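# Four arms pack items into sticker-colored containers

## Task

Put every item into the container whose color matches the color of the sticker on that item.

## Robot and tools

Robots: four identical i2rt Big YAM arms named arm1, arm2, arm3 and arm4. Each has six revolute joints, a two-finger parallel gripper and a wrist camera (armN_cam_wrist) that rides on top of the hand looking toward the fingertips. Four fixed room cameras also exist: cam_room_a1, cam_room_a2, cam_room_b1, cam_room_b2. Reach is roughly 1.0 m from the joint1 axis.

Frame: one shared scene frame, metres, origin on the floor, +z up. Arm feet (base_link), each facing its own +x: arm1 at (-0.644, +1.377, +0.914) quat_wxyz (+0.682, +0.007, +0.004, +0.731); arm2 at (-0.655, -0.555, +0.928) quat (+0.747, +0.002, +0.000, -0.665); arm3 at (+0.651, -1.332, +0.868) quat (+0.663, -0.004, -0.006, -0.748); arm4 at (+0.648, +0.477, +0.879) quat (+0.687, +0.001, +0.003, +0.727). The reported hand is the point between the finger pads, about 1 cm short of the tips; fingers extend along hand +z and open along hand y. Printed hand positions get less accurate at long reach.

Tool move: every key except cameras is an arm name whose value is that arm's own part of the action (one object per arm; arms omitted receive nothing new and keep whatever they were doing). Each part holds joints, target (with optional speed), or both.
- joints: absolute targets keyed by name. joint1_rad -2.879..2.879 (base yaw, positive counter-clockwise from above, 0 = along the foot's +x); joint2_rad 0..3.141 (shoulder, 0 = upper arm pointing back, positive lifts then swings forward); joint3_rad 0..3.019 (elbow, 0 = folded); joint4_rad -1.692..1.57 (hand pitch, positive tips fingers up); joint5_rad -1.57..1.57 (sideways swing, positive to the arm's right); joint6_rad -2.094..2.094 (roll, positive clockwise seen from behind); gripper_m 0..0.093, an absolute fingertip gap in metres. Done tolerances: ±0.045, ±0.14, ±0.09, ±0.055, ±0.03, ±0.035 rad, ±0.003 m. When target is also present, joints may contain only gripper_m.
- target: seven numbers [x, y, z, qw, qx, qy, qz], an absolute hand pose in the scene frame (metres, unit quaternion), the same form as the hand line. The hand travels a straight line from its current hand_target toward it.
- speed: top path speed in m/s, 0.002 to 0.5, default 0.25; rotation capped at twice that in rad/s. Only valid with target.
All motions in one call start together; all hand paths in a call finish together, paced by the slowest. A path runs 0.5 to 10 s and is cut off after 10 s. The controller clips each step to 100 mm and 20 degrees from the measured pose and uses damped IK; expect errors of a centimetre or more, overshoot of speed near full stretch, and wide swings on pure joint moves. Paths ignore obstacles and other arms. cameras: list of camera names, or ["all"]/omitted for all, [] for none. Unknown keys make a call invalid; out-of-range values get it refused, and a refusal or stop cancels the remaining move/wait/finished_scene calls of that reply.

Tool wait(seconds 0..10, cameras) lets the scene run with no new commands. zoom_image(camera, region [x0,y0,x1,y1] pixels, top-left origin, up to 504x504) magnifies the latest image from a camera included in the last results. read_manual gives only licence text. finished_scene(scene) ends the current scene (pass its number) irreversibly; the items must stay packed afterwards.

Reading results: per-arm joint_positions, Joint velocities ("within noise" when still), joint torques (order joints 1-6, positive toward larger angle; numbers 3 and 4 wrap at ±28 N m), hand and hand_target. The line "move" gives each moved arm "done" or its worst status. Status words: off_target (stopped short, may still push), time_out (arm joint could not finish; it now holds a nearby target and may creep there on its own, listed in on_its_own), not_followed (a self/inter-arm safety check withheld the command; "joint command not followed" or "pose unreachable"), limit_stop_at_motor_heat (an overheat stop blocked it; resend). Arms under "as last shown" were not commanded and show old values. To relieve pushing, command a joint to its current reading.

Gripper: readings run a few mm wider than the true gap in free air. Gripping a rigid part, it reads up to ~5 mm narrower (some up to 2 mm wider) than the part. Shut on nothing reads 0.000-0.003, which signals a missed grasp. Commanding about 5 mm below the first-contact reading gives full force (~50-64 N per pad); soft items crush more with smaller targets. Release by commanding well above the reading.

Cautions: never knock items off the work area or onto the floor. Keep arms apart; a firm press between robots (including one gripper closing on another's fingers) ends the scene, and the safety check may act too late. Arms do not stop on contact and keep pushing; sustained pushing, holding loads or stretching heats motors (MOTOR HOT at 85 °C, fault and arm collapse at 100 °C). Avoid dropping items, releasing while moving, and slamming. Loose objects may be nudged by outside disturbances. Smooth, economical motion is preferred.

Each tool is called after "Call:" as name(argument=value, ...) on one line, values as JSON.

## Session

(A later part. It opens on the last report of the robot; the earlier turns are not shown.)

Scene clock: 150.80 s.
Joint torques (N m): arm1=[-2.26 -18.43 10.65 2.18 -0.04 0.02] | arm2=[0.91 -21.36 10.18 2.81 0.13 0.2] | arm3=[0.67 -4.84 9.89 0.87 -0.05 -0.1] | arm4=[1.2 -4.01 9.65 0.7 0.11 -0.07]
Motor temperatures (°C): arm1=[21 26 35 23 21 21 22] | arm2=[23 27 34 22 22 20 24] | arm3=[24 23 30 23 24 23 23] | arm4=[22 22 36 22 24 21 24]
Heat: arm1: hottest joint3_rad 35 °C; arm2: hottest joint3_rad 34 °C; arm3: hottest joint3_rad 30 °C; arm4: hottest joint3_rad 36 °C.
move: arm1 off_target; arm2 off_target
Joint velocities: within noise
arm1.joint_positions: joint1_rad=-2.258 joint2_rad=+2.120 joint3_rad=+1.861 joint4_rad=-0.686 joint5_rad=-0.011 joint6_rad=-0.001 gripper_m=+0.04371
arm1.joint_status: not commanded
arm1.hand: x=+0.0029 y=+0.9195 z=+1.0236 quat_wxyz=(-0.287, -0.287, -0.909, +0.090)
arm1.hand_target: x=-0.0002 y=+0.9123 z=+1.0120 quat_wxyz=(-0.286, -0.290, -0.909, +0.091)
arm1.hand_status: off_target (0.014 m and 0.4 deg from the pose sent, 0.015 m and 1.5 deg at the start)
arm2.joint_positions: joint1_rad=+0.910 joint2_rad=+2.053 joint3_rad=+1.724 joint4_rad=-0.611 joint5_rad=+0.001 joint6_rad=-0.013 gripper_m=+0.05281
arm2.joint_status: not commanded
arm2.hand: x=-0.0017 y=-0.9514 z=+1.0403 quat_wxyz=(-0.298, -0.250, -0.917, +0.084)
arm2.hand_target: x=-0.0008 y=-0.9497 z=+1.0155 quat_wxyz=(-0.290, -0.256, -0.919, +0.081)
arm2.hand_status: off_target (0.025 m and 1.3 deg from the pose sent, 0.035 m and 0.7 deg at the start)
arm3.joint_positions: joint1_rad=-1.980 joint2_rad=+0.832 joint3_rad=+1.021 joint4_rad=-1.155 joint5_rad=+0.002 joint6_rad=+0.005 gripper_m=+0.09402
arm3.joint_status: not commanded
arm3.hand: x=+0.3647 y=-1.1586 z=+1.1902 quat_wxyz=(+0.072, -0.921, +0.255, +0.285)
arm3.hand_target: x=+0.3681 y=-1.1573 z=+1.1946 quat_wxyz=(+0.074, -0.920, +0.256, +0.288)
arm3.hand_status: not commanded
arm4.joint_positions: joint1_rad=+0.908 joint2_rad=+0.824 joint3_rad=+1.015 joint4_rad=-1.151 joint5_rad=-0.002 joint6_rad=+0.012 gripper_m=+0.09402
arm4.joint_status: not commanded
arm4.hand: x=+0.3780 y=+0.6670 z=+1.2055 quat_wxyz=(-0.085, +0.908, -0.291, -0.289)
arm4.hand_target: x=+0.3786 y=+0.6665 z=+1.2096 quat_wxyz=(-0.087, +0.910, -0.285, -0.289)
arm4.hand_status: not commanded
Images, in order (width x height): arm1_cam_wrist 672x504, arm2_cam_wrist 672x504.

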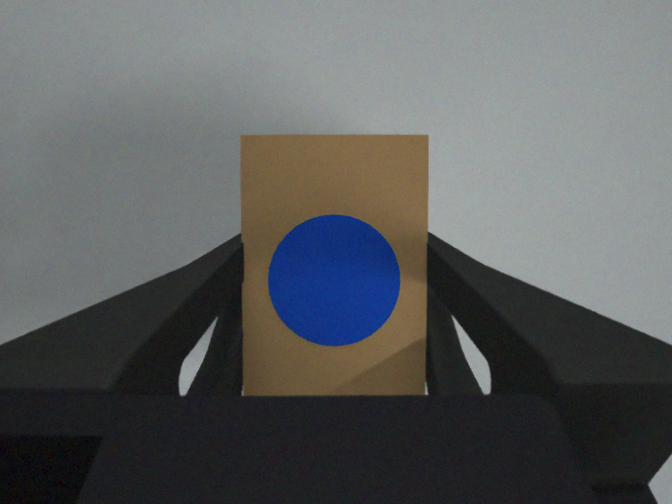

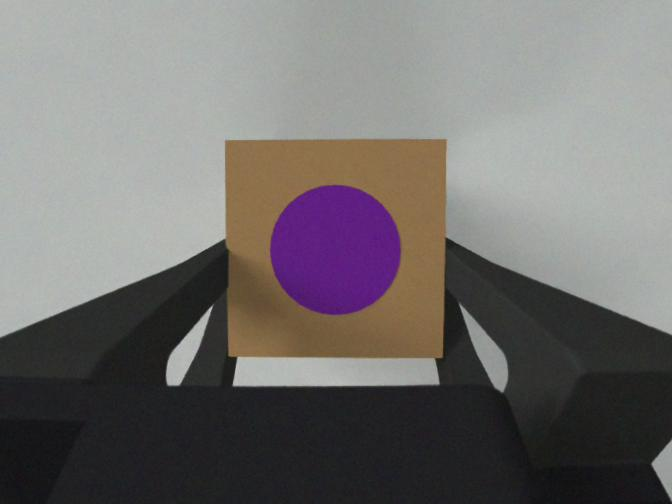

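Call:
move(arm1={"joints": {"gripper_m": 0.066}}, arm2={"joints": {"gripper_m": 0.076}}, cameras=["arm1_cam_wrist", "arm2_cam_wrist"])

Call:
move(arm1={"target": [-0.33, 1.15, 1.12, 0.2865, 0.2899, 0.9086, -0.0914], "speed": 0.3}, arm2={"target": [-0.33, -0.752, 1.13, 0.2897, 0.2557, 0.9188, -0.0806], "speed": 0.3}, arm3={"target": [0.34, -1.148, 1.13, 0.0789, -0.9204, 0.2496, 0.2902], "speed": 0.3}, arm4={"target": [0.33, 0.695, 1.14, 0.0904, -0.9096, 0.2868, 0.2868], "speed": 0.3}, cameras=["arm1_cam_wrist", "arm2_cam_wrist"])

Scene clock: 159.53 s.
Joint torques (N m): arm1=[-2.61 -18.78 11.08 2.1 -0.05 0] | arm2=[0.91 -21.19 10.18 2.74 0.14 0.19] | arm3=[0.73 -4.89 9.85 0.85 -0.05 -0.11] | arm4=[1.55 -3.6 9.77 0.54 0.12 -0.06]
Motor temperatures (°C): arm1=[21 27 35 23 21 21 22] | arm2=[23 27 34 22 22 20 24] | arm3=[24 23 30 23 24 23 23] | arm4=[22 22 36 22 24 21 24]
Heat: arm1: hottest joint3_rad 35 °C; arm2: hottest joint3_rad 34 °C; arm3: hottest joint3_rad 30 °C; arm4: hottest joint3_rad 36 °C.
move: arm1 done; arm2 done
Joint velocities: within noise
arm1.joint_positions: joint1_rad=-2.258 joint2_rad=+2.120 joint3_rad=+1.854 joint4_rad=-0.684 joint5_rad=-0.011 joint6_rad=-0.001 gripper_m=+0.06596
arm1.joint_status: all done
arm1.hand: x=+0.0015 y=+0.9204 z=+1.0205 quat_wxyz=(-0.285, -0.287, -0.910, +0.089)
arm1.hand_target: x=-0.0002 y=+0.9123 z=+1.0120 quat_wxyz=(-0.286, -0.290, -0.909, +0.091)
arm1.hand_status: not commanded
arm2.joint_positions: joint1_rad=+0.910 joint2_rad=+2.053 joint3_rad=+1.724 joint4_rad=-0.610 joint5_rad=+0.001 joint6_rad=-0.013 gripper_m=+0.07594
arm2.joint_status: all done
arm2.hand: x=-0.0015 y=-0.9515 z=+1.0405 quat_wxyz=(-0.299, -0.250, -0.917, +0.084)
arm2.hand_target: x=-0.0008 y=-0.9497 z=+1.0155 quat_wxyz=(-0.290, -0.256, -0.919, +0.081)
arm2.hand_status: not commanded
arm3, arm4: as last shown
Images, in order (width x height): arm1_cam_wrist 672x504, arm2_cam_wrist 672x504.

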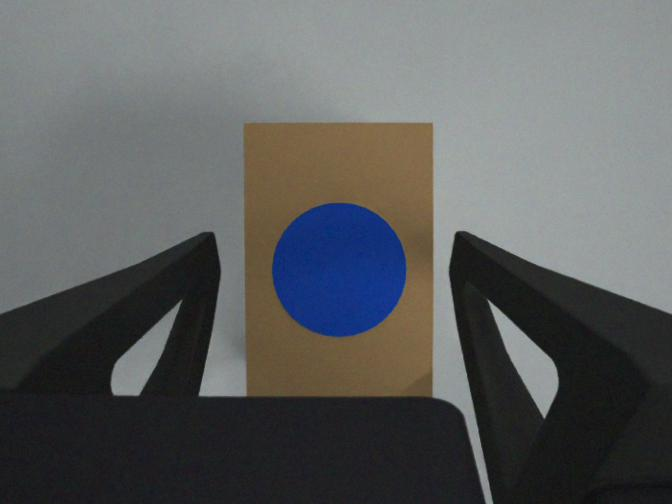

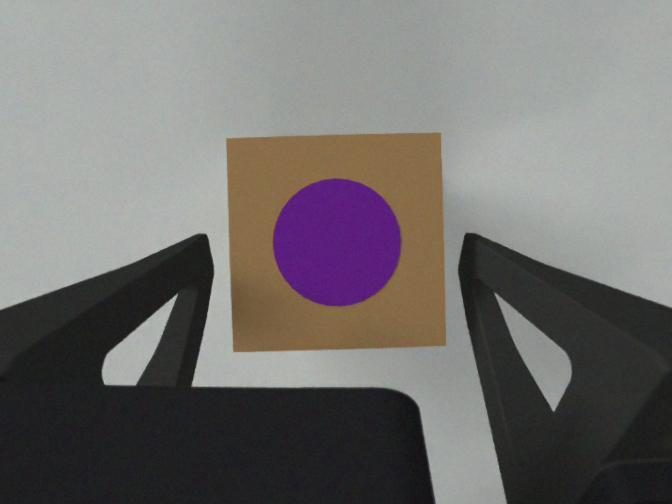

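Scene clock: 161.63 s.
Joint torques (N m): arm1=[-2.96 -2.32 11.71 0.9 -0.08 -0.05] | arm2=[1.08 -5.83 10.3 1.39 0.16 0.18] | arm3=[2.32 -4.37 9.09 1.78 0.12 -0.05] | arm4=[1.44 -5.25 9.24 1.61 0.21 0.07]
Motor temperatures (°C): arm1=[21 27 35 23 21 21 22] | arm2=[23 27 34 22 22 20 24] | arm3=[24 23 30 23 24 23 23] | arm4=[22 22 36 22 24 21 24]
Heat: arm1: hottest joint3_rad 35 °C; arm2: hottest joint3_rad 34 °C; arm3: hottest joint3_rad 30 °C; arm4: hottest joint3_rad 36 °C.
move: arm1 done; arm2 off_target; arm3 done; arm4 done
Joint velocities: within noise
arm1.joint_positions: joint1_rad=-2.266 joint2_rad=+0.965 joint3_rad=+0.785 joint4_rad=-0.748 joint5_rad=-0.015 joint6_rad=-0.003 gripper_m=+0.06596
arm1.joint_status: not commanded
arm1.hand: x=-0.3269 y=+1.1527 z=+1.1241 quat_wxyz=(-0.296, -0.288, -0.906, +0.092)
arm1.hand_target: x=-0.3300 y=+1.1500 z=+1.1201 quat_wxyz=(-0.287, -0.290, -0.909, +0.091)
arm1.hand_status: done (0.006 m and 1.1 deg from the pose sent, 0.415 m and 0.4 deg at the start)
arm2.joint_positions: joint1_rad=+0.910 joint2_rad=+0.963 joint3_rad=+0.781 joint4_rad=-0.739 joint5_rad=+0.002 joint6_rad=-0.010 gripper_m=+0.07594
arm2.joint_status: not commanded
arm2.hand: x=-0.3258 y=-0.7561 z=+1.1433 quat_wxyz=(-0.307, -0.251, -0.914, +0.086)
arm2.hand_target: x=-0.3302 y=-0.7520 z=+1.1301 quat_wxyz=(-0.290, -0.256, -0.919, +0.081)
arm2.hand_status: off_target (0.015 m and 2.3 deg from the pose sent, 0.395 m and 1.3 deg at the start)
arm3.joint_positions: joint1_rad=-1.980 joint2_rad=+0.877 joint3_rad=+0.887 joint4_rad=-0.965 joint5_rad=+0.015 joint6_rad=+0.005 gripper_m=+0.09402
arm3.joint_status: not commanded
arm3.hand: x=+0.3452 y=-1.1453 z=+1.1330 quat_wxyz=(+0.079, -0.919, +0.256, +0.289)
arm3.hand_target: x=+0.3401 y=-1.1481 z=+1.1299 quat_wxyz=(+0.079, -0.921, +0.250, +0.290)
arm3.hand_status: done (0.007 m and 0.8 deg from the pose sent, 0.066 m and 1.2 deg at the start)
arm4.joint_positions: joint1_rad=+0.919 joint2_rad=+0.959 joint3_rad=+0.917 joint4_rad=-0.928 joint5_rad=+0.014 joint6_rad=+0.012 gripper_m=+0.09402
arm4.joint_status: not commanded
arm4.hand: x=+0.3357 y=+0.6940 z=+1.1407 quat_wxyz=(-0.089, +0.910, -0.288, -0.283)
arm4.hand_target: x=+0.3301 y=+0.6950 z=+1.1400 quat_wxyz=(-0.090, +0.910, -0.287, -0.287)
arm4.hand_status: done (0.006 m and 0.5 deg from the pose sent, 0.086 m and 0.8 deg at the start)
Images, in order (width x height): arm1_cam_wrist 672x504, arm2_cam_wrist 672x504.

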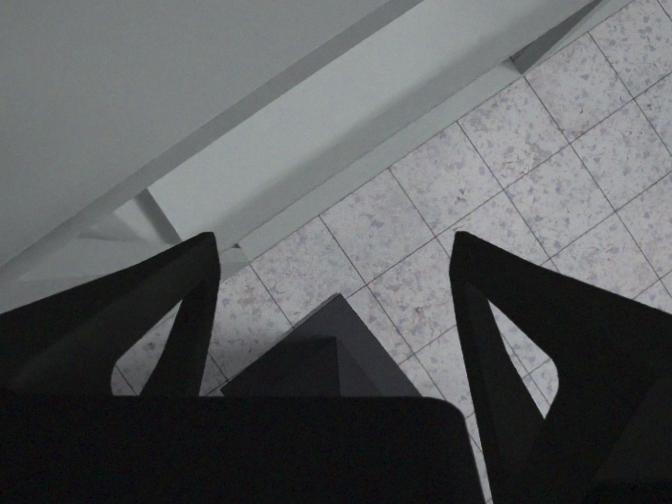

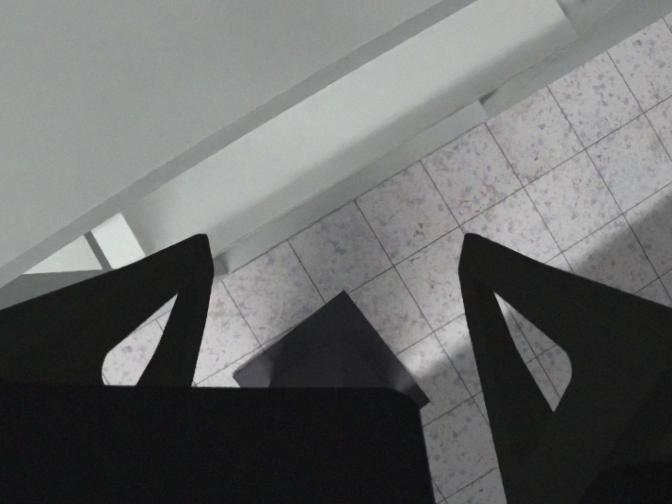

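Call:
move(arm3={"target": [-0.005, -0.948, 1.115, 0.0753, -0.9233, 0.2388, 0.2911], "speed": 0.3}, arm4={"target": [-0.010, 0.952, 1.11, 0.0871, -0.9109, 0.2825, 0.2880], "speed": 0.3}, cameras=["arm3_cam_wrist", "arm4_cam_wrist"])

Scene clock: 174.67 s.
Joint torques (N m): arm1=[-2.61 -2.26 11.7 0.98 -0.03 -0.08] | arm2=[1.14 -5.71 10.3 1.39 0.15 0.18] | arm3=[1.9 -23.53 14.23 0.76 -0.09 -0.13] | arm4=[0.38 -23.88 13.08 0.55 -0.09 -0.1]
Motor temperatures (°C): arm1=[21 26 35 23 21 21 22] | arm2=[23 26 34 22 22 20 23] | arm3=[24 24 30 23 24 23 23] | arm4=[22 22 36 22 24 21 24]
Heat: arm1: hottest joint3_rad 35 °C; arm2: hottest joint3_rad 34 °C; arm3: hottest joint3_rad 30 °C; arm4: hottest joint3_rad 36 °C.
move: arm3 off_target; arm4 off_target
Joint velocities: within noise
arm1, arm2: as last shown
arm3.joint_positions: joint1_rad=-1.980 joint2_rad=+1.967 joint3_rad=+1.915 joint4_rad=-0.946 joint5_rad=+0.001 joint6_rad=-0.014 gripper_m=+0.09402
arm3.joint_status: not commanded
arm3.hand: x=+0.0081 y=-0.9510 z=+1.0887 quat_wxyz=(+0.070, -0.928, +0.247, +0.270)
arm3.hand_target: x=-0.0037 y=-0.9488 z=+1.1151 quat_wxyz=(+0.075, -0.923, +0.239, +0.292)
arm3.hand_status: off_target (0.030 m and 2.7 deg from the pose sent, 0.402 m and 2.1 deg at the start)
arm4.joint_positions: joint1_rad=+0.896 joint2_rad=+2.139 joint3_rad=+2.165 joint4_rad=-1.009 joint5_rad=-0.009 joint6_rad=-0.008 gripper_m=+0.09402
arm4.joint_status: not commanded
arm4.hand: x=-0.0043 y=+0.9417 z=+1.0989 quat_wxyz=(-0.083, +0.913, -0.287, -0.278)
arm4.hand_target: x=-0.0092 y=+0.9517 z=+1.1099 quat_wxyz=(-0.088, +0.911, -0.283, -0.289)
arm4.hand_status: off_target (0.016 m and 1.4 deg from the pose sent, 0.433 m and 0.9 deg at the start)
Images, in order (width x height): arm3_cam_wrist 672x504, arm4_cam_wrist 672x504.

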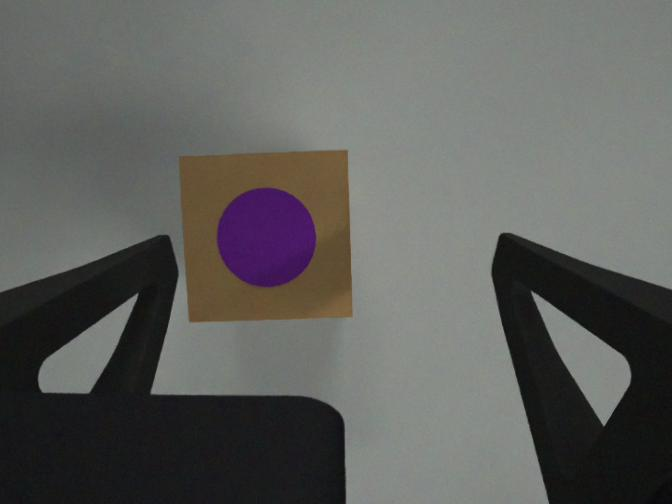

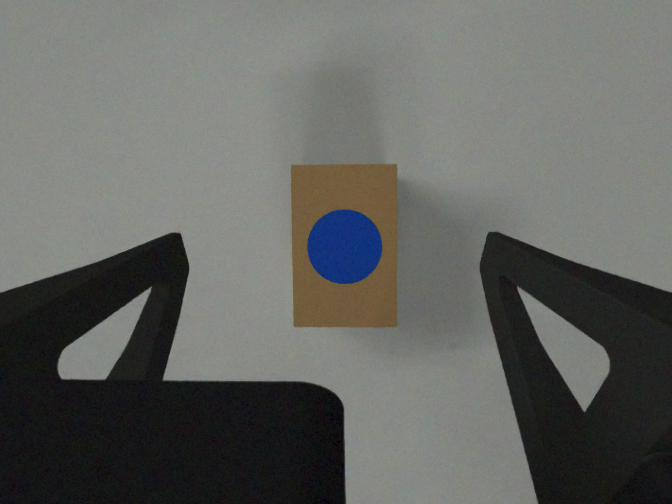

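Call:
move(arm3={"target": [-0.017, -0.971, 1.07, 0.0715, -0.9263, 0.2267, 0.2921], "speed": 0.15}, arm4={"target": [-0.006, 0.951, 0.998, 0.0871, -0.9109, 0.2825, 0.2880], "speed": 0.15}, cameras=["arm3_cam_wrist", "arm4_cam_wrist"])

Scene clock: 185.13 s.
Joint torques (N m): arm1=[-2.84 -2.43 11.81 0.96 -0.06 -0.06] | arm2=[1.14 -5.89 10.32 1.42 0.15 0.17] | arm3=[2.2 -22.71 9.07 1.77 0.11 -0.05] | arm4=[0.26 -23.53 9.28 1.55 -0.07 -0.11]
Motor temperatures (°C): arm1=[21 25 35 23 21 21 22] | arm2=[23 26 34 22 22 20 23] | arm3=[24 25 31 23 24 23 23] | arm4=[22 23 37 22 24 21 24]
Heat: arm1: hottest joint3_rad 35 °C; arm2: hottest joint3_rad 34 °C; arm3: hottest joint3_rad 31 °C; arm4: hottest joint3_rad 37 °C.
move: arm3 off_target; arm4 off_target
Joint velocities: within noise
arm1, arm2: as last shown
arm3.joint_positions: joint1_rad=-1.952 joint2_rad=+1.967 joint3_rad=+1.875 joint4_rad=-0.857 joint5_rad=+0.001 joint6_rad=-0.014 gripper_m=+0.09402
arm3.joint_status: not commanded
arm3.hand: x=-0.0102 y=-0.9654 z=+1.0801 quat_wxyz=(+0.072, -0.925, +0.232, +0.293)
arm3.hand_target: x=-0.0167 y=-0.9711 z=+1.0701 quat_wxyz=(+0.071, -0.926, +0.227, +0.292)
arm3.hand_status: off_target (0.013 m and 0.6 deg from the pose sent, 0.037 m and 3.5 deg at the start)
arm4.joint_positions: joint1_rad=+0.893 joint2_rad=+2.151 joint3_rad=+1.953 joint4_rad=-0.758 joint5_rad=-0.011 joint6_rad=-0.010 gripper_m=+0.09402
arm4.joint_status: not commanded
arm4.hand: x=-0.0050 y=+0.9435 z=+1.0140 quat_wxyz=(-0.086, +0.909, -0.286, -0.291)
arm4.hand_target: x=-0.0056 y=+0.9506 z=+0.9980 quat_wxyz=(-0.087, +0.911, -0.282, -0.288)
arm4.hand_status: off_target (0.018 m and 0.5 deg from the pose sent, 0.101 m and 1.4 deg at the start)
Images, in order (width x height): arm3_cam_wrist 672x504, arm4_cam_wrist 672x504.

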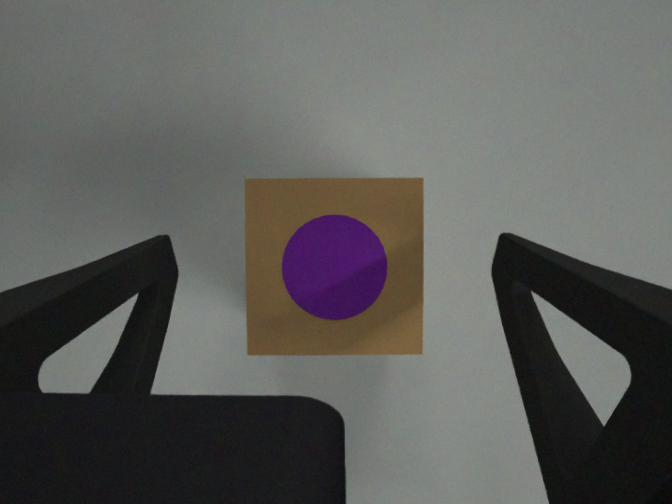

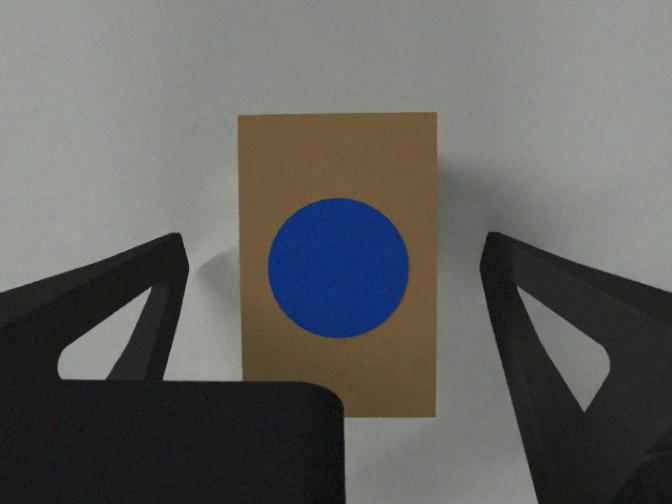

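Call:
move(arm3={"target": [-0.0135, -0.972, 1.02, 0.0715, -0.9263, 0.2267, 0.2921], "speed": 0.12}, arm4={"joints": {"gripper_m": 0.037}}, cameras=["arm3_cam_wrist", "arm4_cam_wrist"])

Scene clock: 190.40 s.
Joint torques (N m): arm1=[-2.78 -2.2 11.56 1.05 -0.06 -0.08] | arm2=[1.14 -5.89 10.33 1.42 0.15 0.17] | arm3=[2.2 -22.77 8.98 1.78 0.07 -0.07] | arm4=[0.44 -23.71 9.29 1.51 -0.05 -0.07]
Motor temperatures (°C): arm1=[21 25 35 23 21 21 22] | arm2=[23 26 34 22 22 20 23] | arm3=[24 25 31 23 24 23 23] | arm4=[22 23 37 22 24 21 24]
Heat: arm1: hottest joint3_rad 35 °C; arm2: hottest joint3_rad 34 °C; arm3: hottest joint3_rad 31 °C; arm4: hottest joint3_rad 37 °C.
move: arm3 done; arm4 off_target
Joint velocities: within noise
arm1, arm2: as last shown
arm3.joint_positions: joint1_rad=-1.952 joint2_rad=+1.986 joint3_rad=+1.766 joint4_rad=-0.733 joint5_rad=+0.001 joint6_rad=-0.014 gripper_m=+0.09402
arm3.joint_status: not commanded
arm3.hand: x=-0.0081 y=-0.9672 z=+1.0275 quat_wxyz=(+0.072, -0.925, +0.232, +0.292)
arm3.hand_target: x=-0.0133 y=-0.9720 z=+1.0201 quat_wxyz=(+0.071, -0.926, +0.227, +0.292)
arm3.hand_status: done (0.010 m and 0.6 deg from the pose sent, 0.061 m and 0.6 deg at the start)
arm4.joint_positions: joint1_rad=+0.893 joint2_rad=+2.151 joint3_rad=+1.953 joint4_rad=-0.758 joint5_rad=-0.012 joint6_rad=-0.012 gripper_m=+0.04419
arm4.joint_status: gripper_m off_target (ended at +0.04422, target +0.03700)
arm4.hand: x=-0.0050 y=+0.9437 z=+1.0141 quat_wxyz=(-0.086, +0.909, -0.285, -0.291)
arm4.hand_target: x=-0.0054 y=+0.9507 z=+0.9980 quat_wxyz=(-0.087, +0.911, -0.283, -0.288)
arm4.hand_status: not commanded
Images, in order (width x height): arm3_cam_wrist 672x504, arm4_cam_wrist 672x504.

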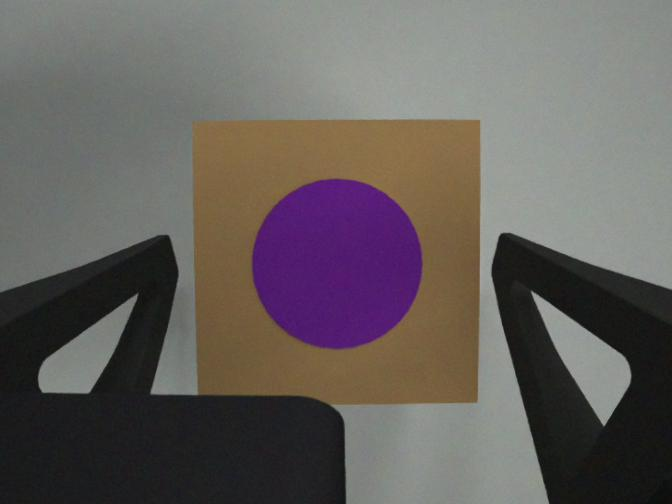

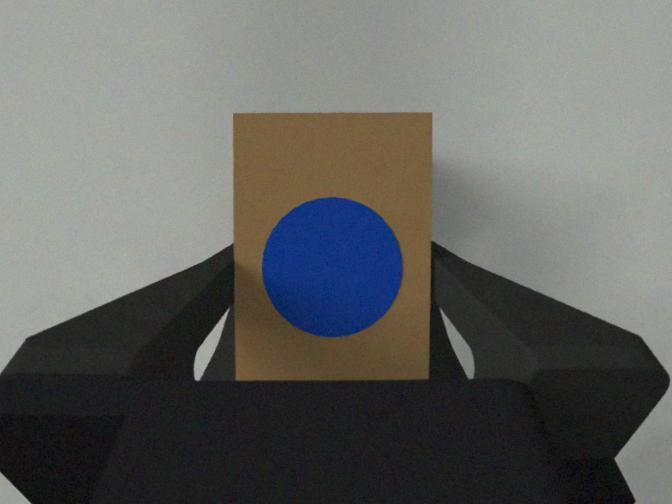

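Call:
move(arm3={"joints": {"gripper_m": 0.045}}, arm4={"target": [-0.003, 0.948, 1.085, 0.0871, -0.9109, 0.2825, 0.2880], "speed": 0.25}, cameras=["arm3_cam_wrist"])

Call:
move(arm3={"target": [-0.010, -0.972, 1.105, 0.0715, -0.9263, 0.2267, 0.2921], "speed": 0.25}, arm4={"target": [0.36, 0.68, 1.13, 0.0904, -0.9096, 0.2868, 0.2868], "speed": 0.35}, cameras=["arm3_cam_wrist", "arm4_cam_wrist"])

Scene clock: 197.27 s.
Joint torques (N m): arm1=[-2.32 -1.79 11.54 0.95 -0.07 -0.05] | arm2=[1.14 -5.83 10.3 1.39 0.15 0.17] | arm3=[2.26 -22.65 8.95 1.76 0.05 -0.07] | arm4=[0.32 -27.52 12.9 0.58 0.03 -0.06]
Motor temperatures (°C): arm1=[21 25 35 23 21 21 22] | arm2=[23 26 34 22 22 20 23] | arm3=[24 26 30 23 24 23 23] | arm4=[22 24 37 22 24 21 25]
Heat: arm1: hottest joint3_rad 35 °C; arm2: hottest joint3_rad 34 °C; arm3: hottest joint3_rad 30 °C; arm4: hottest joint3_rad 37 °C.
move: arm3 off_target; arm4 off_target
Joint velocities: within noise
arm1, arm2: as last shown
arm3.joint_positions: joint1_rad=-1.952 joint2_rad=+1.986 joint3_rad=+1.766 joint4_rad=-0.733 joint5_rad=+0.001 joint6_rad=-0.014 gripper_m=+0.05281
arm3.joint_status: gripper_m off_target (ended at +0.05285, target +0.04500)
arm3.hand: x=-0.0081 y=-0.9672 z=+1.0275 quat_wxyz=(+0.072, -0.925, +0.232, +0.292)
arm3.hand_target: x=-0.0133 y=-0.9719 z=+1.0201 quat_wxyz=(+0.072, -0.926, +0.227, +0.292)
arm3.hand_status: not commanded
arm4.joint_positions: joint1_rad=+0.893 joint2_rad=+2.145 joint3_rad=+2.043 joint4_rad=-0.923 joint5_rad=-0.012 joint6_rad=-0.012 gripper_m=+0.04419
arm4.joint_status: not commanded
arm4.hand: x=+0.0037 y=+0.9377 z=+1.0426 quat_wxyz=(-0.076, +0.919, -0.288, -0.259)
arm4.hand_target: x=-0.0013 y=+0.9469 z=+1.0849 quat_wxyz=(-0.088, +0.911, -0.283, -0.288)
arm4.hand_status: off_target (0.044 m and 3.7 deg from the pose sent, 0.071 m and 0.5 deg at the start)
Images, in order (width x height): arm3_cam_wrist 672x504.

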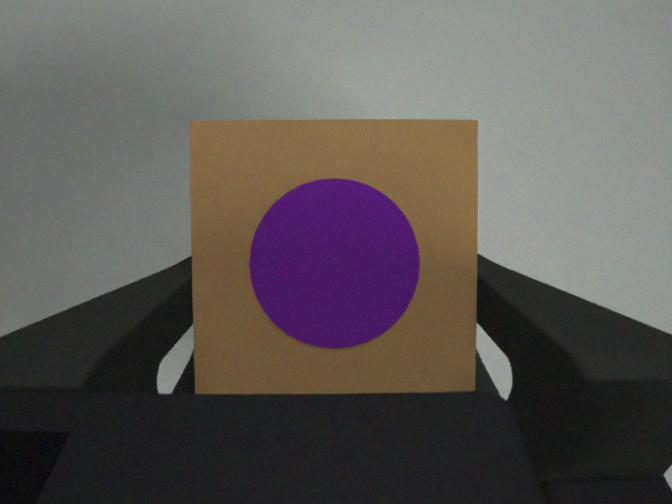

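Scene clock: 199.30 s.
Joint torques (N m): arm1=[-2.73 -2.14 11.66 0.98 -0.05 -0.06] | arm2=[1.2 -5.83 10.28 1.37 0.15 0.18] | arm3=[2.14 -25.41 14.27 0.8 0.04 -0.09] | arm4=[1.38 -3.37 9.57 0.65 0.22 0.16]
Motor temperatures (°C): arm1=[21 25 35 23 21 21 22] | arm2=[23 26 34 22 22 20 23] | arm3=[24 26 30 23 24 23 23] | arm4=[22 24 37 22 24 21 25]
Heat: arm1: hottest joint3_rad 35 °C; arm2: hottest joint3_rad 34 °C; arm3: hottest joint3_rad 30 °C; arm4: hottest joint3_rad 37 °C.
move: arm3 off_target; arm4 done
Joint velocities: within noise
arm1, arm2: as last shown
arm3.joint_positions: joint1_rad=-1.952 joint2_rad=+1.965 joint3_rad=+1.851 joint4_rad=-0.909 joint5_rad=+0.001 joint6_rad=-0.014 gripper_m=+0.05281
arm3.joint_status: not commanded
arm3.hand: x=+0.0045 y=-0.9736 z=+1.0622 quat_wxyz=(+0.063, -0.935, +0.234, +0.259)
arm3.hand_target: x=-0.0079 y=-0.9730 z=+1.1050 quat_wxyz=(+0.072, -0.926, +0.227, +0.292)
arm3.hand_status: off_target (0.045 m and 4.1 deg from the pose sent, 0.078 m and 0.6 deg at the start)
arm4.joint_positions: joint1_rad=+0.903 joint2_rad=+0.861 joint3_rad=+0.835 joint4_rad=-0.921 joint5_rad=+0.004 joint6_rad=-0.012 gripper_m=+0.04419
arm4.joint_status: not commanded
arm4.hand: x=+0.3616 y=+0.6812 z=+1.1323 quat_wxyz=(-0.094, +0.908, -0.283, -0.293)
arm4.hand_target: x=+0.3600 y=+0.6799 z=+1.1300 quat_wxyz=(-0.090, +0.910, -0.287, -0.287)
arm4.hand_status: done (0.003 m and 1.0 deg from the pose sent, 0.448 m and 3.7 deg at the start)
Images, in order (width x height): arm3_cam_wrist 672x504, arm4_cam_wrist 672x504.

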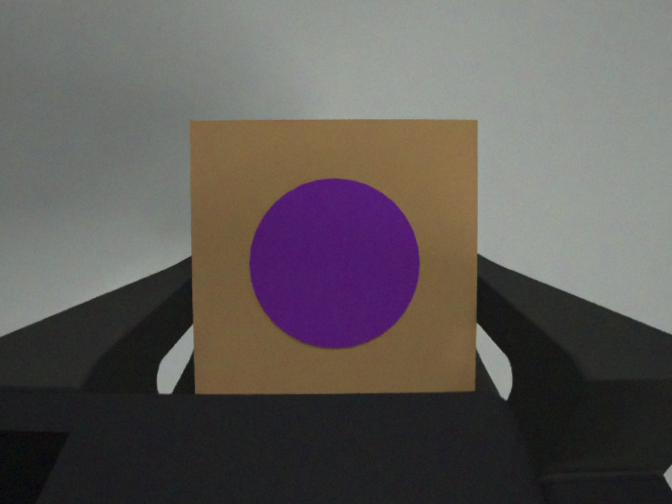

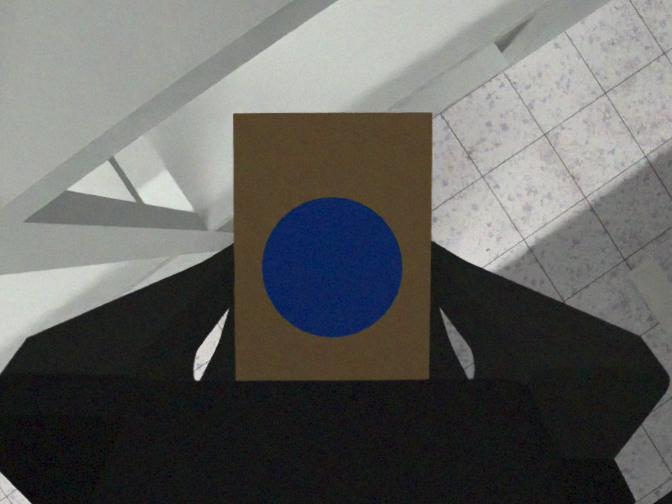

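Call:
move(arm3={"target": [0.36, -1.155, 1.13, 0.0789, -0.9204, 0.2496, 0.2902], "speed": 0.35}, arm4={"joints": {"joint1_rad": -1.909, "joint5_rad": 0, "joint6_rad": 0}}, cameras=["arm4_cam_wrist"])

Call:
move(arm3={"joints": {"joint1_rad": 1.79, "joint5_rad": 0, "joint6_rad": 0}}, arm4={"target": [1.145, 0.333, 0.86, 0.2977, 0.1335, 0.9443, -0.0421], "speed": 0.35}, cameras=["arm3_cam_wrist", "arm4_cam_wrist"])

Scene clock: 210.53 s.
Joint torques (N m): arm1=[-2.55 -2.55 11.58 0.95 -0.04 -0.06] | arm2=[1.2 -5.83 10.32 1.39 0.15 0.18] | arm3=[0.32 -3.55 9.31 0.95 -0.04 -0.02] | arm4=[0.56 -4.25 9.51 0.7 0.03 0.17]
Motor temperatures (°C): arm1=[20 25 35 23 21 21 22] | arm2=[23 25 34 22 22 20 23] | arm3=[24 25 31 23 24 23 24] | arm4=[22 24 36 22 24 21 25]
Heat: arm1: hottest joint3_rad 35 °C; arm2: hottest joint3_rad 34 °C; arm3: hottest joint3_rad 31 °C; arm4: hottest joint3_rad 36 °C.
move: arm3 done; arm4 done
Joint velocities: within noise
arm1, arm2: as last shown
arm3.joint_positions: joint1_rad=-1.967 joint2_rad=+0.818 joint3_rad=+0.855 joint4_rad=-0.977 joint5_rad=+0.010 joint6_rad=-0.010 gripper_m=+0.05281
arm3.joint_status: not commanded
arm3.hand: x=+0.3570 y=-1.1585 z=+1.1335 quat_wxyz=(+0.079, -0.921, +0.242, +0.296)
arm3.hand_target: x=+0.3600 y=-1.1550 z=+1.1301 quat_wxyz=(+0.079, -0.920, +0.250, +0.290)
arm3.hand_status: done (0.006 m and 1.1 deg from the pose sent, 0.405 m and 4.7 deg at the start)
arm4.joint_positions: joint1_rad=-1.909 joint2_rad=+0.869 joint3_rad=+0.835 joint4_rad=-0.921 joint5_rad=+0.002 joint6_rad=-0.011 gripper_m=+0.04421
arm4.joint_status: all done
arm4.hand: x=+0.9878 y=+0.3793 z=+1.1275 quat_wxyz=(-0.298, -0.128, -0.945, +0.047)
arm4.hand_target: x=+0.9875 y=+0.3797 z=+1.1279 quat_wxyz=(-0.295, -0.133, -0.945, +0.044)
arm4.hand_status: not commanded
Images, in order (width x height): arm4_cam_wrist 672x504.

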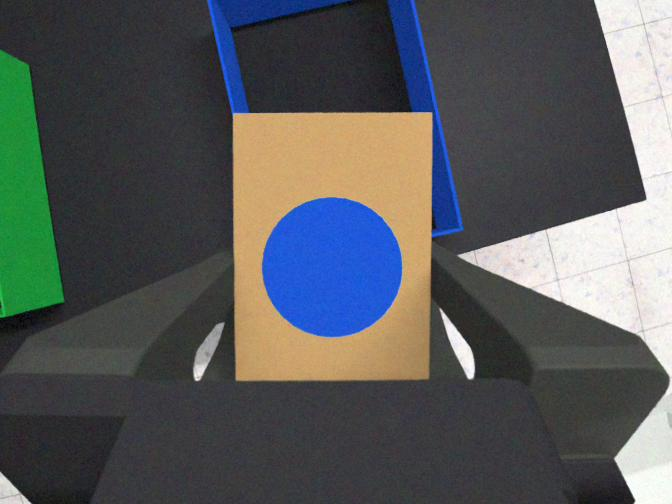

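Scene clock: 213.13 s.
Joint torques (N m): arm1=[-2.55 -1.96 11.54 0.87 -0.03 -0.08] | arm2=[1.08 -5.77 10.3 1.37 0.14 0.17] | arm3=[1.9 -4.6 9.29 0.98 0.13 0] | arm4=[0.38 -14.56 7.79 1.51 -0.04 0.14]
Motor temperatures (°C): arm1=[20 25 35 23 21 21 22] | arm2=[23 25 34 22 22 20 23] | arm3=[24 25 31 23 24 23 24] | arm4=[22 24 36 22 24 21 25]
Heat: arm1: hottest joint3_rad 35 °C; arm2: hottest joint3_rad 34 °C; arm3: hottest joint3_rad 31 °C; arm4: hottest joint3_rad 36 °C.
move: arm3 done; arm4 off_target
Joint velocities: within noise
arm1, arm2: as last shown
arm3.joint_positions: joint1_rad=+1.781 joint2_rad=+0.828 joint3_rad=+0.855 joint4_rad=-0.977 joint5_rad=-0.003 joint6_rad=-0.006 gripper_m=+0.05284
arm3.joint_status: all done
arm3.hand: x=+0.9897 y=-1.2975 z=+1.1330 quat_wxyz=(-0.305, +0.048, -0.951, -0.007)
arm3.hand_target: x=+0.9873 y=-1.2951 z=+1.1327 quat_wxyz=(-0.305, +0.049, -0.951, -0.009)
arm3.hand_status: not commanded
arm4.joint_positions: joint1_rad=-1.909 joint2_rad=+1.739 joint3_rad=+0.757 joint4_rad=-0.033 joint5_rad=-0.002 joint6_rad=-0.011 gripper_m=+0.04421
arm4.joint_status: not commanded
arm4.hand: x=+1.1224 y=+0.3396 z=+0.8435 quat_wxyz=(-0.270, -0.129, -0.953, +0.041)
arm4.hand_target: x=+1.1440 y=+0.3333 z=+0.8607 quat_wxyz=(-0.298, -0.133, -0.944, +0.042)
arm4.hand_status: off_target (0.029 m and 3.4 deg from the pose sent, 0.314 m and 0.8 deg at the start)
Images, in order (width x height): arm3_cam_wrist 672x504, arm4_cam_wrist 672x504.

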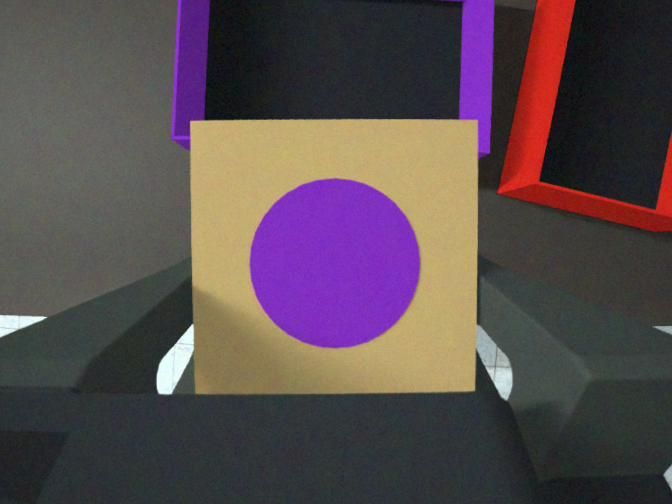

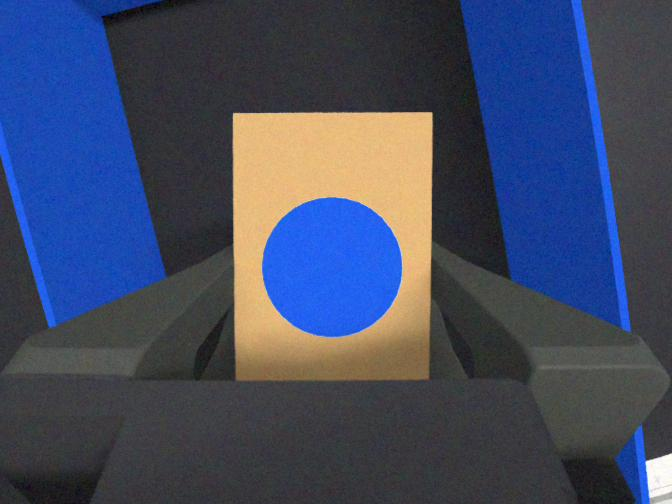

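Call:
move(arm3={"target": [1.228, -1.273, 0.87, 0.3004, -0.0472, 0.9525, 0.0149], "speed": 0.35}, arm4={"target": [1.15, 0.331, 0.762, 0.2977, 0.1335, 0.9443, -0.0421], "speed": 0.2}, cameras=["arm3_cam_wrist", "arm4_cam_wrist"])

Scene clock: 221.57 s.
Joint torques (N m): arm1=[-2.78 -1.38 11.66 1.01 -0.05 -0.07] | arm2=[1.14 -5.71 10.32 1.39 0.14 0.18] | arm3=[1.67 -17.38 9.78 1.72 -0.05 0.03] | arm4=[0.79 -14.62 5.48 1.48 -0.06 0.15]
Motor temperatures (°C): arm1=[20 25 35 23 21 21 22] | arm2=[23 25 34 22 22 20 23] | arm3=[24 25 31 23 24 23 24] | arm4=[22 24 35 22 24 21 26]
Heat: arm1: hottest joint3_rad 35 °C; arm2: hottest joint3_rad 34 °C; arm3: hottest joint3_rad 31 °C; arm4: hottest joint3_rad 35 °C.
move: arm3 off_target; arm4 off_target
Joint velocities: within noise
arm1.joint_positions: joint1_rad=-2.266 joint2_rad=+0.965 joint3_rad=+0.785 joint4_rad=-0.748 joint5_rad=-0.015 joint6_rad=-0.003 gripper_m=+0.06596
arm1.joint_status: not commanded
arm1.hand: x=-0.3269 y=+1.1527 z=+1.1241 quat_wxyz=(-0.296, -0.288, -0.906, +0.092)
arm1.hand_target: x=-0.3300 y=+1.1500 z=+1.1201 quat_wxyz=(-0.287, -0.290, -0.909, +0.091)
arm1.hand_status: not commanded
arm2.joint_positions: joint1_rad=+0.910 joint2_rad=+0.963 joint3_rad=+0.781 joint4_rad=-0.739 joint5_rad=+0.002 joint6_rad=-0.010 gripper_m=+0.07594
arm2.joint_status: not commanded
arm2.hand: x=-0.3258 y=-0.7561 z=+1.1433 quat_wxyz=(-0.307, -0.251, -0.914, +0.086)
arm2.hand_target: x=-0.3302 y=-0.7520 z=+1.1301 quat_wxyz=(-0.290, -0.256, -0.919, +0.081)
arm2.hand_status: not commanded
arm3.joint_positions: joint1_rad=+1.781 joint2_rad=+1.814 joint3_rad=+0.949 joint4_rad=-0.159 joint5_rad=-0.010 joint6_rad=+0.000 gripper_m=+0.05284
arm3.joint_status: not commanded
arm3.hand: x=+1.2030 y=-1.2810 z=+0.8482 quat_wxyz=(-0.269, +0.047, -0.962, -0.010)
arm3.hand_target: x=+1.2266 y=-1.2730 z=+0.8709 quat_wxyz=(-0.300, +0.047, -0.953, -0.015)
arm3.hand_status: off_target (0.034 m and 3.7 deg from the pose sent, 0.356 m and 1.0 deg at the start)
arm4.joint_positions: joint1_rad=-1.909 joint2_rad=+2.001 joint3_rad=+0.779 joint4_rad=+0.233 joint5_rad=-0.002 joint6_rad=-0.011 gripper_m=+0.04421
arm4.joint_status: not commanded
arm4.hand: x=+1.1343 y=+0.3358 z=+0.7591 quat_wxyz=(-0.282, -0.129, -0.950, +0.043)
arm4.hand_target: x=+1.1495 y=+0.3312 z=+0.7624 quat_wxyz=(-0.298, -0.133, -0.944, +0.042)
arm4.hand_status: off_target (0.017 m and 2.0 deg from the pose sent, 0.087 m and 3.4 deg at the start)
Images, in order (width x height): arm3_cam_wrist 672x504, arm4_cam_wrist 672x504.

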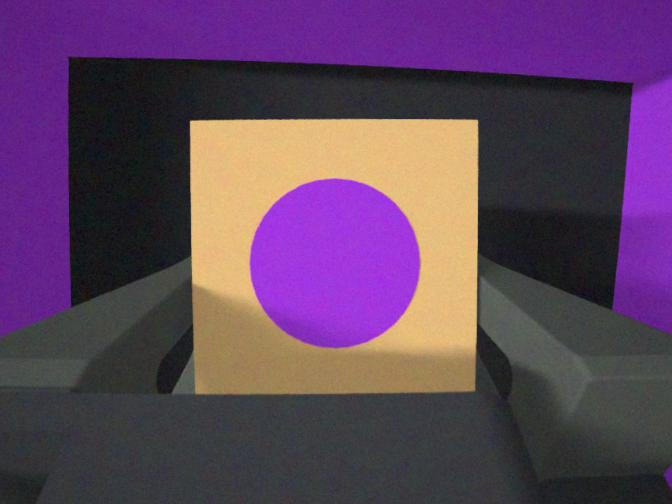

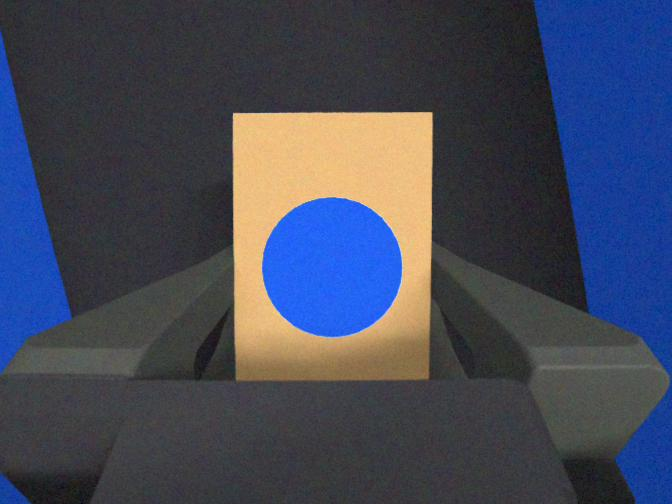

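Call:
move(arm3={"target": [1.227, -1.275, 0.78, 0.3004, -0.0472, 0.9525, 0.0149], "speed": 0.2}, arm4={"target": [1.15, 0.331, 0.736, 0.2977, 0.1335, 0.9443, -0.0421], "speed": 0.1}, cameras=["arm3_cam_wrist"])

Scene clock: 231.13 s.
Joint torques (N m): arm1=[-2.49 -2.61 11.59 1.07 -0.09 -0.05] | arm2=[1.08 -5.71 10.32 1.43 0.15 0.17] | arm3=[1.61 -18.96 6.61 1.78 -0.06 0.01] | arm4=[0.85 -14.51 4.93 1.59 -0.02 0.14]
Motor temperatures (°C): arm1=[20 24 35 23 21 21 21] | arm2=[23 25 34 22 22 20 23] | arm3=[24 25 31 23 24 23 24] | arm4=[22 24 34 22 24 21 26]
Heat: arm1: hottest joint3_rad 35 °C; arm2: hottest joint3_rad 34 °C; arm3: hottest joint3_rad 31 °C; arm4: hottest joint3_rad 34 °C.
move: arm3 off_target; arm4 off_target
Joint velocities: within noise
arm1, arm2: as last shown
arm3.joint_positions: joint1_rad=+1.781 joint2_rad=+2.023 joint3_rad=+0.949 joint4_rad=+0.066 joint5_rad=-0.010 joint6_rad=+0.000 gripper_m=+0.05285
arm3.joint_status: not commanded
arm3.hand: x=+1.2103 y=-1.2814 z=+0.7652 quat_wxyz=(-0.277, +0.047, -0.960, -0.011)
arm3.hand_target: x=+1.2265 y=-1.2750 z=+0.7803 quat_wxyz=(-0.300, +0.047, -0.953, -0.015)
arm3.hand_status: off_target (0.023 m and 2.8 deg from the pose sent, 0.073 m and 3.8 deg at the start)
arm4.joint_positions: joint1_rad=-1.909 joint2_rad=+2.069 joint3_rad=+0.796 joint4_rad=+0.299 joint5_rad=-0.003 joint6_rad=-0.010 gripper_m=+0.04421
arm4.joint_status: not commanded
arm4.hand: x=+1.1398 y=+0.3343 z=+0.7395 quat_wxyz=(-0.289, -0.129, -0.948, +0.043)
arm4.hand_target: x=+1.1498 y=+0.3311 z=+0.7363 quat_wxyz=(-0.298, -0.133, -0.944, +0.042)
arm4.hand_status: off_target (0.011 m and 1.2 deg from the pose sent, 0.028 m and 2.0 deg at the start)
Images, in order (width x height): arm3_cam_wrist 672x504.

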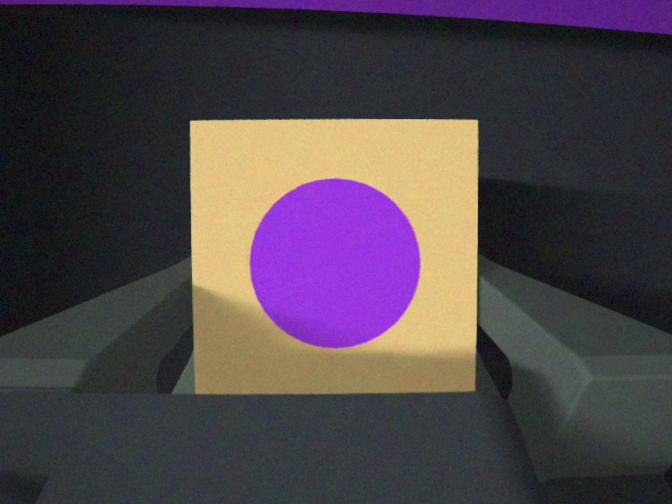

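Call:
move(arm3={"target": [1.227, -1.275, 0.757, 0.3004, -0.0472, 0.9525, 0.0149], "speed": 0.1}, arm4={"joints": {"gripper_m": 0.066}}, cameras=["arm4_cam_wrist"])

Call:
move(arm3={"target": [1.227, -1.275, 0.742, 0.3004, -0.0472, 0.9525, 0.0149], "speed": 0.08}, arm4={"target": [1.05, 0.36, 0.98, 0.2977, 0.1335, 0.9443, -0.0421], "speed": 0.3}, cameras=["arm3_cam_wrist", "arm4_cam_wrist"])

Scene clock: 237.63 s.
Joint torques (N m): arm1=[-2.61 -2.61 11.64 0.94 -0.1 -0.08] | arm2=[1.08 -5.83 10.29 1.39 0.15 0.17] | arm3=[1.38 -17.61 6.69 1.81 -0.02 0.02] | arm4=[0.38 -13.92 4.92 1.54 0.05 0.16]
Motor temperatures (°C): arm1=[20 24 35 23 21 21 21] | arm2=[23 25 34 22 22 20 23] | arm3=[24 26 31 23 24 23 24] | arm4=[22 24 33 22 24 21 26]
Heat: arm1: hottest joint3_rad 35 °C; arm2: hottest joint3_rad 34 °C; arm3: hottest joint3_rad 31 °C; arm4: hottest joint3_rad 33 °C.
move: arm3 off_target; arm4 done
Joint velocities: within noise
arm1, arm2: as last shown
arm3.joint_positions: joint1_rad=+1.781 joint2_rad=+2.062 joint3_rad=+0.949 joint4_rad=+0.119 joint5_rad=-0.011 joint6_rad=+0.001 gripper_m=+0.05285
arm3.joint_status: not commanded
arm3.hand: x=+1.2118 y=-1.2814 z=+0.7508 quat_wxyz=(-0.284, +0.046, -0.958, -0.011)
arm3.hand_target: x=+1.2266 y=-1.2750 z=+0.7574 quat_wxyz=(-0.300, +0.047, -0.953, -0.015)
arm3.hand_status: off_target (0.018 m and 2.0 deg from the pose sent, 0.020 m and 2.8 deg at the start)
arm4.joint_positions: joint1_rad=-1.909 joint2_rad=+2.069 joint3_rad=+0.796 joint4_rad=+0.299 joint5_rad=-0.003 joint6_rad=-0.010 gripper_m=+0.06592
arm4.joint_status: all done
arm4.hand: x=+1.1398 y=+0.3343 z=+0.7395 quat_wxyz=(-0.289, -0.129, -0.948, +0.043)
arm4.hand_target: x=+1.1498 y=+0.3311 z=+0.7363 quat_wxyz=(-0.298, -0.133, -0.944, +0.042)
arm4.hand_status: not commanded
Images, in order (width x height): arm4_cam_wrist 672x504.

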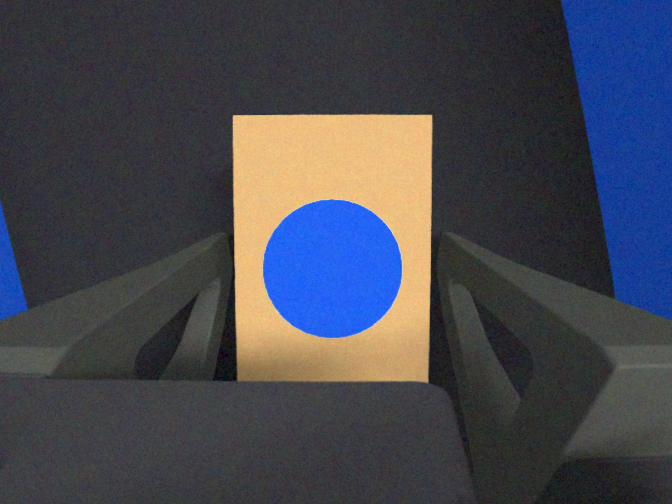

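Scene clock: 239.20 s.
Joint torques (N m): arm1=[-2.78 -2.73 11.45 1.03 -0.03 -0.03] | arm2=[1.26 -5.83 10.33 1.4 0.15 0.17] | arm3=[1.73 -15.44 6.82 1.61 0 0] | arm4=[0.15 -7 8.77 0.7 -0.02 0.12]
Motor temperatures (°C): arm1=[20 24 35 23 21 21 21] | arm2=[23 25 34 22 22 20 23] | arm3=[24 26 31 23 24 23 24] | arm4=[22 24 33 22 24 21 26]
Heat: arm1: hottest joint3_rad 35 °C; arm2: hottest joint3_rad 34 °C; arm3: hottest joint3_rad 31 °C; arm4: hottest joint3_rad 33 °C.
move: arm3 off_target; arm4 done
Joint velocities: within noise
arm1, arm2: as last shown
arm3.joint_positions: joint1_rad=+1.781 joint2_rad=+2.078 joint3_rad=+0.953 joint4_rad=+0.158 joint5_rad=-0.011 joint6_rad=+0.002 gripper_m=+0.05285
arm3.joint_status: not commanded
arm3.hand: x=+1.2181 y=-1.2808 z=+0.7490 quat_wxyz=(-0.297, +0.045, -0.954, -0.012)
arm3.hand_target: x=+1.2265 y=-1.2750 z=+0.7421 quat_wxyz=(-0.300, +0.047, -0.953, -0.015)
arm3.hand_status: off_target (0.013 m and 0.5 deg from the pose sent, 0.019 m and 2.0 deg at the start)
arm4.joint_positions: joint1_rad=-1.909 joint2_rad=+1.207 joint3_rad=+0.635 joint4_rad=-0.375 joint5_rad=-0.004 joint6_rad=-0.010 gripper_m=+0.06592
arm4.joint_status: not commanded
arm4.hand: x=+1.0472 y=+0.3625 z=+0.9798 quat_wxyz=(-0.302, -0.128, -0.944, +0.045)
arm4.hand_target: x=+1.0500 y=+0.3600 z=+0.9800 quat_wxyz=(-0.298, -0.133, -0.944, +0.042)
arm4.hand_status: done (0.004 m and 0.9 deg from the pose sent, 0.258 m and 1.2 deg at the start)
Images, in order (width x height): arm3_cam_wrist 672x504, arm4_cam_wrist 672x504.

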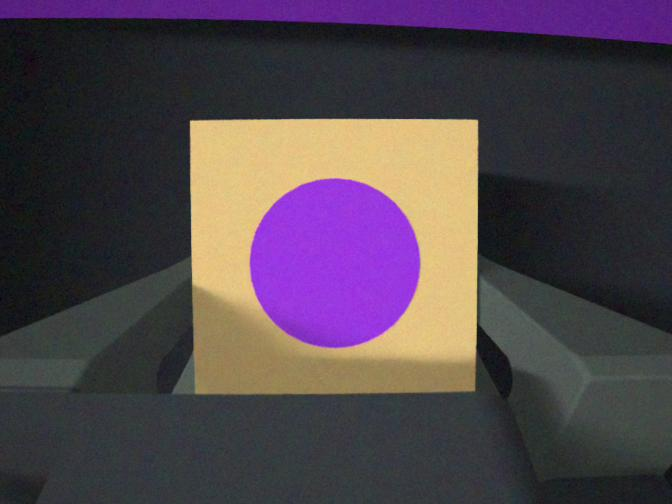

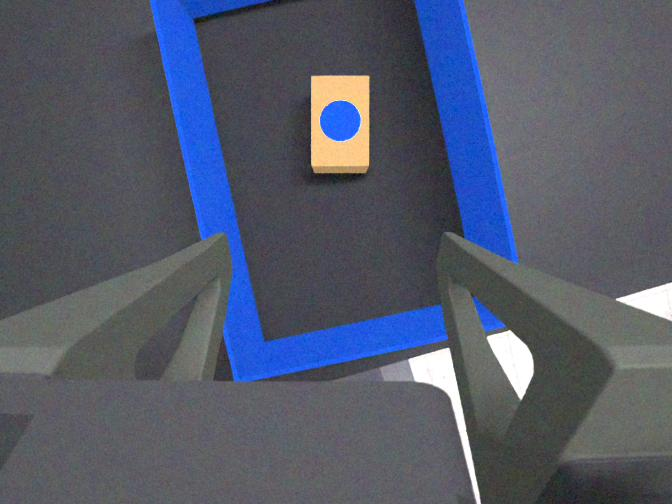

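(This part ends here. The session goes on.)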